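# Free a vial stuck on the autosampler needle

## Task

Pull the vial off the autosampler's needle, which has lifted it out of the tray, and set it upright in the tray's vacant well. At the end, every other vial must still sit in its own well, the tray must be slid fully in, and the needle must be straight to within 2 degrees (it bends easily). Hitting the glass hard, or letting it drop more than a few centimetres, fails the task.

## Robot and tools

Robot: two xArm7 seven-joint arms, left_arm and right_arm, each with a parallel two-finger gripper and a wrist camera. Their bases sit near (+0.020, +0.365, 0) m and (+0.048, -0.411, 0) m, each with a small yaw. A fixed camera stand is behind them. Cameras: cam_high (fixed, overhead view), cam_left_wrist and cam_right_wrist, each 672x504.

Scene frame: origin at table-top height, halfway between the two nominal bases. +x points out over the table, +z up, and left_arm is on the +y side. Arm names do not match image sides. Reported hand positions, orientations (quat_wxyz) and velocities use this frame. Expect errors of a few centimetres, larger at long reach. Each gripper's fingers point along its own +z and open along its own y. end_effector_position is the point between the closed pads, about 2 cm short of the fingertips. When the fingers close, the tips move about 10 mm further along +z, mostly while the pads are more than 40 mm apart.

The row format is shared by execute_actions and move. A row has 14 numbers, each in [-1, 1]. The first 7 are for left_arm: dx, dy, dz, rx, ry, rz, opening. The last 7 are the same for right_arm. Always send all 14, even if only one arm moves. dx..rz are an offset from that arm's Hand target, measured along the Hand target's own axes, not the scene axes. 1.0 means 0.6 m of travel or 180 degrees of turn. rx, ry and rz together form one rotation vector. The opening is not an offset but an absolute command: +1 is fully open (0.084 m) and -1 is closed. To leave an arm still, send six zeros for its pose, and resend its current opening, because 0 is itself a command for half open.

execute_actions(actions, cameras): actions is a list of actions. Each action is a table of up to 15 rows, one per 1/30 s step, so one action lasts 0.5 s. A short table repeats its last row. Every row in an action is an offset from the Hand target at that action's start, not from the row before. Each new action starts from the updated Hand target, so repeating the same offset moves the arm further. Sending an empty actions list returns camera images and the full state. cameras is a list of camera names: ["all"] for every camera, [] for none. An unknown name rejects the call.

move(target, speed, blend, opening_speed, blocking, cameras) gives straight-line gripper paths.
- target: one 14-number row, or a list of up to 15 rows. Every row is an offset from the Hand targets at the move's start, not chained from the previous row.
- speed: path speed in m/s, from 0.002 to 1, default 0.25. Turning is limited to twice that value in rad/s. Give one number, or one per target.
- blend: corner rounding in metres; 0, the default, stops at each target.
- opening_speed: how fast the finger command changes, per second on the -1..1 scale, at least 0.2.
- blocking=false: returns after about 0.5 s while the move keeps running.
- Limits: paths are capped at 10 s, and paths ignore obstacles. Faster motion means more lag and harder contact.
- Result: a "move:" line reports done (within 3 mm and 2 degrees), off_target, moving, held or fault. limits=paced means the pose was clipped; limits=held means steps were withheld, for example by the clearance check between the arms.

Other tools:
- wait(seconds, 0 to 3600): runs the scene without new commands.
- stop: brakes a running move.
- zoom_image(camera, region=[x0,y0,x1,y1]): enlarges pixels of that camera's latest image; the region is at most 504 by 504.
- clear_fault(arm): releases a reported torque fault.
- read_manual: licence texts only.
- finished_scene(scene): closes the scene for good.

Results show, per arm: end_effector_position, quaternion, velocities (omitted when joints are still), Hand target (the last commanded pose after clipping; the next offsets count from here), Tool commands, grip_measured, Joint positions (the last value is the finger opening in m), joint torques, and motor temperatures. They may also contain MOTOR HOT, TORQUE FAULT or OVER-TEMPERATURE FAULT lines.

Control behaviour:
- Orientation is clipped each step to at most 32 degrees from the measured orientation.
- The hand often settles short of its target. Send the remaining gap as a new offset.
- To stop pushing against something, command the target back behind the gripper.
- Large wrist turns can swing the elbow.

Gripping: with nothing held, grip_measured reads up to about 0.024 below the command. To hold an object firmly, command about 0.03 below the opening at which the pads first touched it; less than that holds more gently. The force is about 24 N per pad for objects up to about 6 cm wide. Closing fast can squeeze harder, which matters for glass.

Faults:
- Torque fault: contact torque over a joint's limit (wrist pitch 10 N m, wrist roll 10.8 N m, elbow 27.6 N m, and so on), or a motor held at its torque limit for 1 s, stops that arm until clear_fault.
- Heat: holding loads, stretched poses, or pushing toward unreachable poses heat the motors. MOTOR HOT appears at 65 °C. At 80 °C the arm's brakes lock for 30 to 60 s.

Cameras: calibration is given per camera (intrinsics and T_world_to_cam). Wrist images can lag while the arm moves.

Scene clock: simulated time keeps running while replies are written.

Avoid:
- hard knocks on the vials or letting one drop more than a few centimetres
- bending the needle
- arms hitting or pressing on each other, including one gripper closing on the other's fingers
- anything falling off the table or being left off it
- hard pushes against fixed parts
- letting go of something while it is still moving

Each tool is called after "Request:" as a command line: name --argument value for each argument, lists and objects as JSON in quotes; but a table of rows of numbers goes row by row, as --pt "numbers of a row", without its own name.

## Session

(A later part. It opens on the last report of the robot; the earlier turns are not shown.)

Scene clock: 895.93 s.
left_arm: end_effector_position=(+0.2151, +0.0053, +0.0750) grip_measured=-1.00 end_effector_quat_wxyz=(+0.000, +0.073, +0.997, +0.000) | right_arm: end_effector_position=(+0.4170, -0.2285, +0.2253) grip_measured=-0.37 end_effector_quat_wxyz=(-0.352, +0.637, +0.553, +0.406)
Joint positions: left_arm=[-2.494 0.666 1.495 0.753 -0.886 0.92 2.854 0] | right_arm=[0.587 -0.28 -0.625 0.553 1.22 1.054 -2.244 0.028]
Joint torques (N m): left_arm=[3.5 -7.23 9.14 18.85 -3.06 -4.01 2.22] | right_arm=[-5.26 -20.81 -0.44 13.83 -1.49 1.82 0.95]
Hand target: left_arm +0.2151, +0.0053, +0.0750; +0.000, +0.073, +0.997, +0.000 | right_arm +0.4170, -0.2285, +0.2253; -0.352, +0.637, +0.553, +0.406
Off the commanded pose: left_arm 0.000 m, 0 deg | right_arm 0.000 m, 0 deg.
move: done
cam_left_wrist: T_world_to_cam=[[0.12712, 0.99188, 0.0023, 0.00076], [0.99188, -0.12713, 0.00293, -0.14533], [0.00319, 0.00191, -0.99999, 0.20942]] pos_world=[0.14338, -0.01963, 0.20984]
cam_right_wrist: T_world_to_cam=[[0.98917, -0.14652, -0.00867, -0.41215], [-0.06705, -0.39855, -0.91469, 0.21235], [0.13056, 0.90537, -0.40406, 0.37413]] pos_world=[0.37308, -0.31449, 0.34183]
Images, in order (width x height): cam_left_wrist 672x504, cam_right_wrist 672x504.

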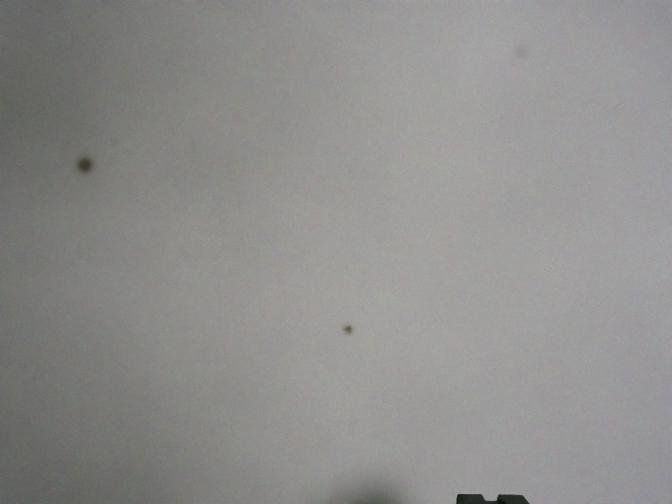

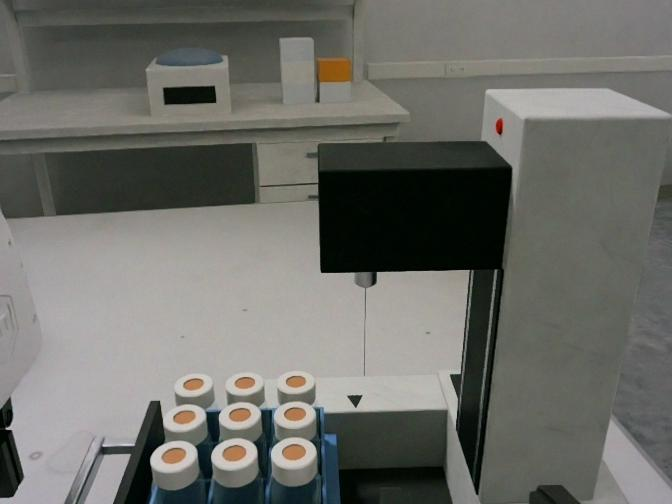

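Request:
move --target '[-0.167,0,0,0,0,0,-1,0,0,0,0,0,0,-0.35]' --speed 0.07 --cameras '["cam_right_wrist","cam_high"]'

Request:
zoom_image --camera "cam_right_wrist" --region '[140, 250, 480, 504]'

Scene clock: 903.60 s.
left_arm: end_effector_position=(+0.3143, -0.0092, +0.0750) grip_measured=-1.00 end_effector_quat_wxyz=(+0.000, +0.073, +0.997, +0.000) | right_arm: end_effector_position=(+0.4170, -0.2285, +0.2253) grip_measured=-0.37 end_effector_quat_wxyz=(-0.352, +0.637, +0.553, +0.406)
Joint positions: left_arm=[-2.043 0.727 1.291 1.002 -0.879 0.98 2.988 0] | right_arm=[0.587 -0.28 -0.625 0.553 1.22 1.054 -2.244 0.028]
Joint torques (N m): left_arm=[4.69 -13.25 11.75 20.28 -1.98 -1.13 2.25] | right_arm=[-5.33 -20.83 -0.58 13.84 -1.63 1.85 1.01]
Hand target: left_arm +0.3143, -0.0092, +0.0750; +0.000, +0.073, +0.997, +0.000 | right_arm +0.4170, -0.2285, +0.2253; -0.352, +0.637, +0.553, +0.406
Off the commanded pose: left_arm 0.000 m, 0 deg | right_arm 0.000 m, 0 deg.
move: done
cam_right_wrist: T_world_to_cam=[[0.98917, -0.14652, -0.00867, -0.41215], [-0.06705, -0.39855, -0.91469, 0.21235], [0.13056, 0.90537, -0.40406, 0.37413]] pos_world=[0.37308, -0.31449, 0.34183]
Images, in order (width x height): cam_high 672x504, cam_right_wrist 672x504.

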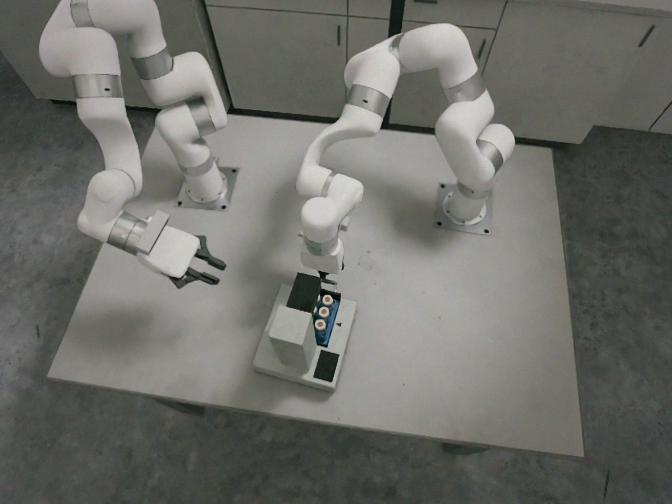

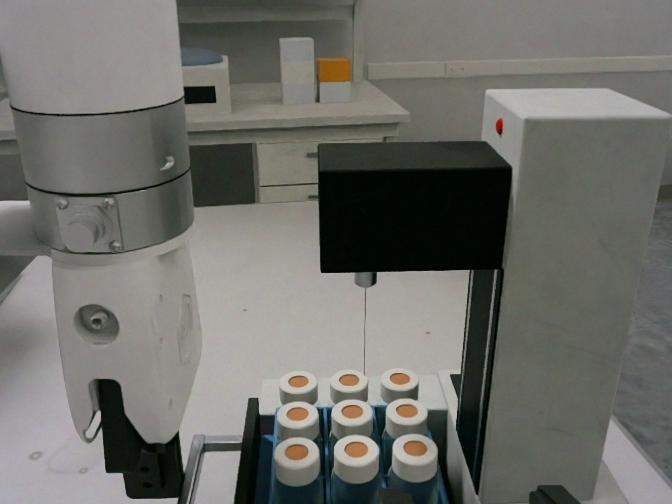

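Scaled by 1.482.

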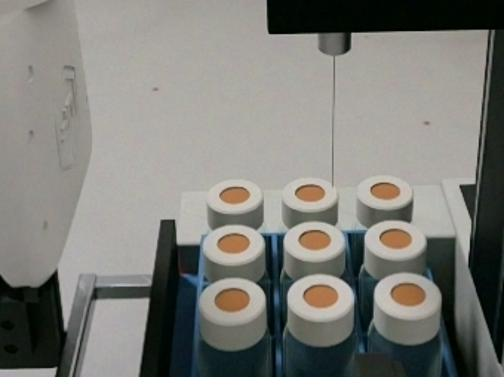

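Request:
move --target '[-0.02,0,0,0,0,0,-1,0,0,0,0,0,0,-0.35]' --speed 0.04

Request:
move --target '[-0.0067,0,0,0,0,0,-1,0,0,0,0,0,0,-0.35]' --speed 0.03 --cameras '["cam_right_wrist","cam_high"]'

Request:
zoom_image --camera "cam_right_wrist" --region '[140, 250, 480, 504]'

Scene clock: 910.83 s.
left_arm: end_effector_position=(+0.3096, -0.0069, +0.0711) grip_measured=-1.00 end_effector_quat_wxyz=(-0.026, +0.073, +0.997, +0.005) | right_arm: end_effector_position=(+0.4170, -0.2285, +0.2253) grip_measured=-0.37 end_effector_quat_wxyz=(-0.352, +0.637, +0.553, +0.406)
Joint positions: left_arm=[-2.007 0.737 1.275 1.027 -0.88 1.04 2.998 0] | right_arm=[0.587 -0.28 -0.625 0.553 1.22 1.054 -2.244 0.028]
Joint torques (N m): left_arm=[2.4 -17.5 18.04 17.21 -0.09 -0.14 0.13] | right_arm=[-5.33 -20.87 -0.53 13.86 -1.64 1.8 0.95]
Hand target: left_arm +0.3096, -0.0069, +0.0711; -0.026, +0.073, +0.997, +0.005 (not the last commanded pose) | right_arm +0.4170, -0.2285, +0.2253; -0.352, +0.637, +0.553, +0.406
Tool commands: left_gripper/opening=-1.0 right_gripper/opening=-0.35
Off the commanded pose: left_arm 0.017 m, 3 deg | right_arm 0.000 m, 0 deg.
TORQUE FAULT: the external load on joint 6 (wrist pitch) of the left arm reached its load limit, and that arm stopped. The contact can be on any part of that arm beyond that joint, not only on its tool. A torque fault puts only its own arm into a fault stop. That arm's remaining commands of this call were not run. The hold on joint 6 (wrist pitch) of that arm was moved back by the arm itself, up to 3 degrees, as the stop began. That arm is still stopped at the end of this call. While its stop runs, that arm, its gripper or tool too, takes no new command.
CLEAR FAULT: the left arm stays stopped (state 4) until you call clear_fault(arm="left_arm").
End effector pose when the fault began: left_arm: position (+0.3225, -0.0105, +0.0749), quat_wxyz (+0.000, +0.073, +0.997, +0.000)
Joint positions when the fault began: left_arm=[-2.007 0.737 1.276 1.027 -0.88 0.988 2.998 0]
move: fault (left_arm)

not run: an earlier result of this reply reported a fault or no control. Calls in your next reply go to the robot.

Scaled by 1.482.
This view is cut from an older image: the scene may have changed since it was taken.

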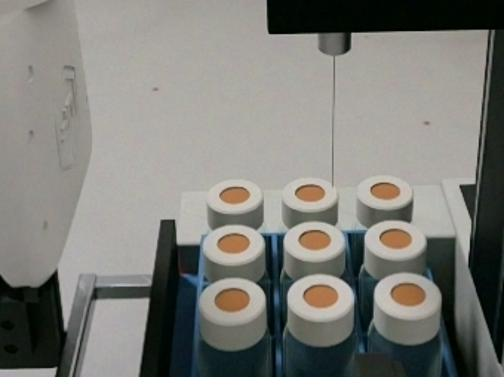

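Request:
clear_fault --arm "left_arm"

Request:
move --pt "0.08 0 -0.02 0 0 0 -1 0 0 0 0 0 0 -0.35" --pt "0.08 0 -0.2 0 -0.1 0 -1 0 0 0 0 0 0 -0.35" --speed 0.15 --blend '[0.01,0]' --cameras '["all"]'

Request:
zoom_image --camera "cam_right_wrist" --region '[180, 250, 520, 504]'

Request:
zoom_image --camera "cam_high" --region '[240, 260, 370, 400]'

Scene clock: 921.97 s.
left_arm: end_effector_position=(+0.3096, -0.0069, +0.0711) grip_measured=-1.00 end_effector_quat_wxyz=(-0.026, +0.073, +0.997, +0.005) | right_arm: end_effector_position=(+0.4170, -0.2285, +0.2253) grip_measured=-0.37 end_effector_quat_wxyz=(-0.352, +0.637, +0.553, +0.406)
Joint positions: left_arm=[-2.007 0.737 1.275 1.027 -0.88 1.04 2.998 0] | right_arm=[0.587 -0.28 -0.625 0.553 1.22 1.054 -2.244 0.028]
Joint torques (N m): left_arm=[2.32 -17.58 17.9 17.06 -0.05 -0.14 0.06] | right_arm=[-5.19 -20.75 -0.55 13.81 -1.71 1.73 0.92]
Hand target: left_arm +0.3096, -0.0069, +0.0711; -0.026, +0.073, +0.997, +0.005 (not the last commanded pose) | right_arm +0.4170, -0.2285, +0.2253; -0.352, +0.637, +0.553, +0.406
Tool commands: left_gripper/opening=-1.0 right_gripper/opening=-0.35
Off the commanded pose: left_arm 0.017 m, 3 deg | right_arm 0.000 m, 0 deg.
TORQUE FAULT, CONTINUED: the left arm's stop, for the torque fault of joint 6 (wrist pitch) that an earlier result reported, is over. The call counts as one of the actions that you can send in this scene. The hold on joint 6 (wrist pitch) of that arm was moved back by the arm itself, up to 3 degrees, as the stop began. That arm's target is now where it stood when the stop ended, not its last command. That arm's gripper keeps its grip as last carried out, and that arm accepts commands again: back off and push less far.
CLEAR FAULT: your call cleared the left arm's torque fault. If a joint's load stays at its limit, that arm stops again at once.

Scene clock: 923.90 s.
left_arm: end_effector_position=(+0.2683, -0.0017, +0.1934) grip_measured=-1.00 end_effector_quat_wxyz=(+0.131, +0.073, +0.989, -0.006) | right_arm: end_effector_position=(+0.4170, -0.2285, +0.2253) grip_measured=-0.37 end_effector_quat_wxyz=(-0.352, +0.637, +0.553, +0.406)
Joint positions: left_arm=[-2.681 0.807 1.84 0.83 -0.729 0.992 2.804 0] | right_arm=[0.587 -0.28 -0.625 0.553 1.22 1.054 -2.244 0.028]
Joint torques (N m): left_arm=[-3.03 -4.39 19.81 13.08 2.92 -0.6 -2.1] | right_arm=[-5.39 -20.7 -0.49 13.86 -1.66 1.72 0.91]
Hand target: left_arm +0.2682, -0.0017, +0.1935; +0.131, +0.073, +0.989, -0.006 | right_arm +0.4170, -0.2285, +0.2253; -0.352, +0.637, +0.553, +0.406
Off the commanded pose: left_arm 0.000 m, 0 deg | right_arm 0.000 m, 0 deg.
move: done
cam_left_wrist: T_world_to_cam=[[0.12861, 0.99168, 0.0051, -0.00024], [0.95697, -0.12546, 0.26166, -0.23993], [0.26013, -0.02877, -0.96515, 0.25199]] pos_world=[0.16409, -0.02261, 0.30599]
cam_right_wrist: T_world_to_cam=[[0.98917, -0.14652, -0.00867, -0.41215], [-0.06705, -0.39855, -0.91469, 0.21235], [0.13056, 0.90537, -0.40406, 0.37413]] pos_world=[0.37308, -0.31449, 0.34183]

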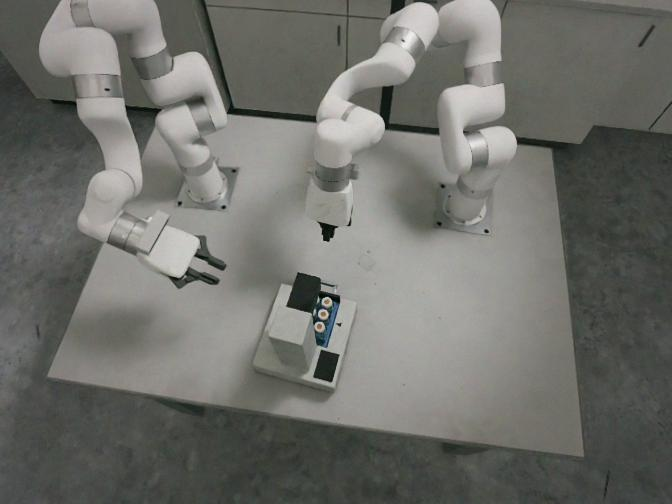

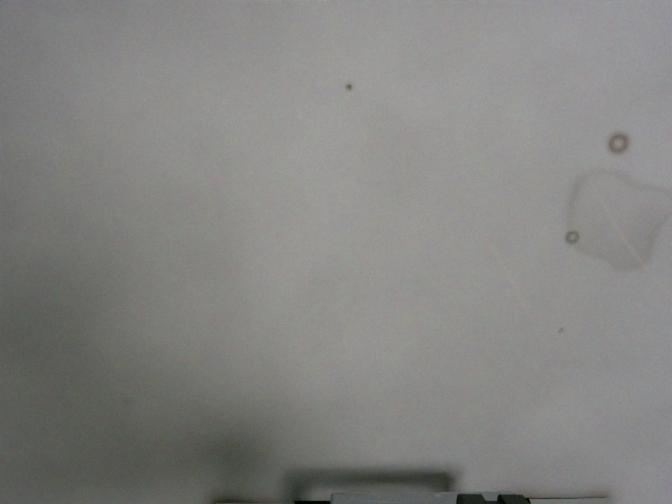

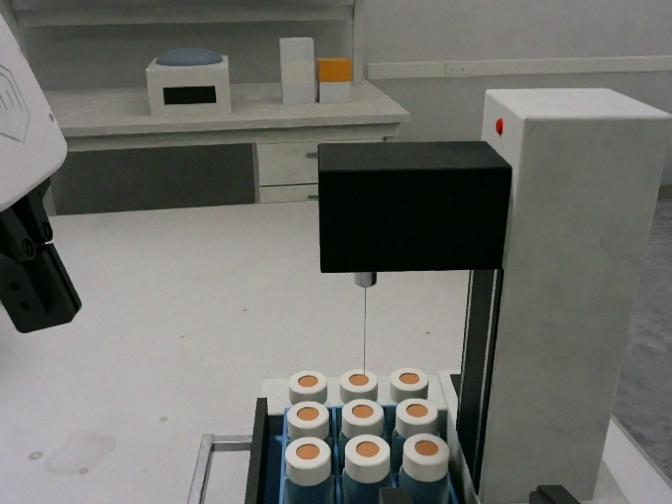

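Scaled by 1.482.

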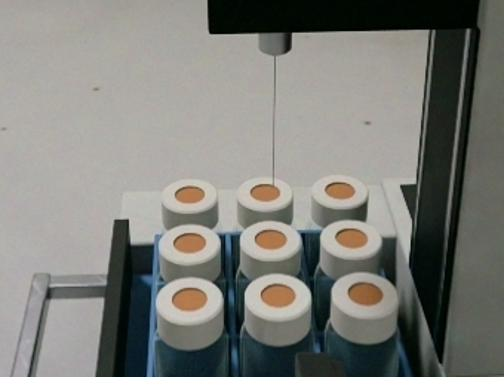

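Scaled by 3.600.

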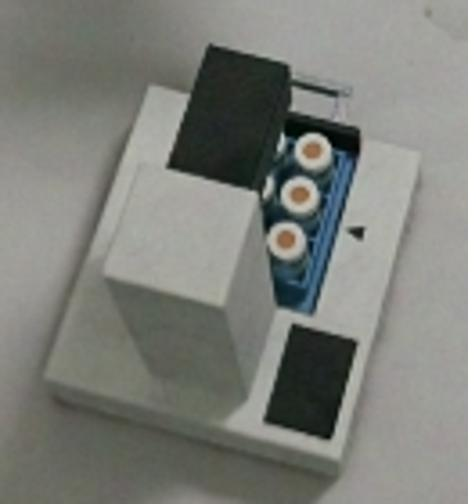

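Request:
finished_scene --scene 1

The scene is finished: the task was done.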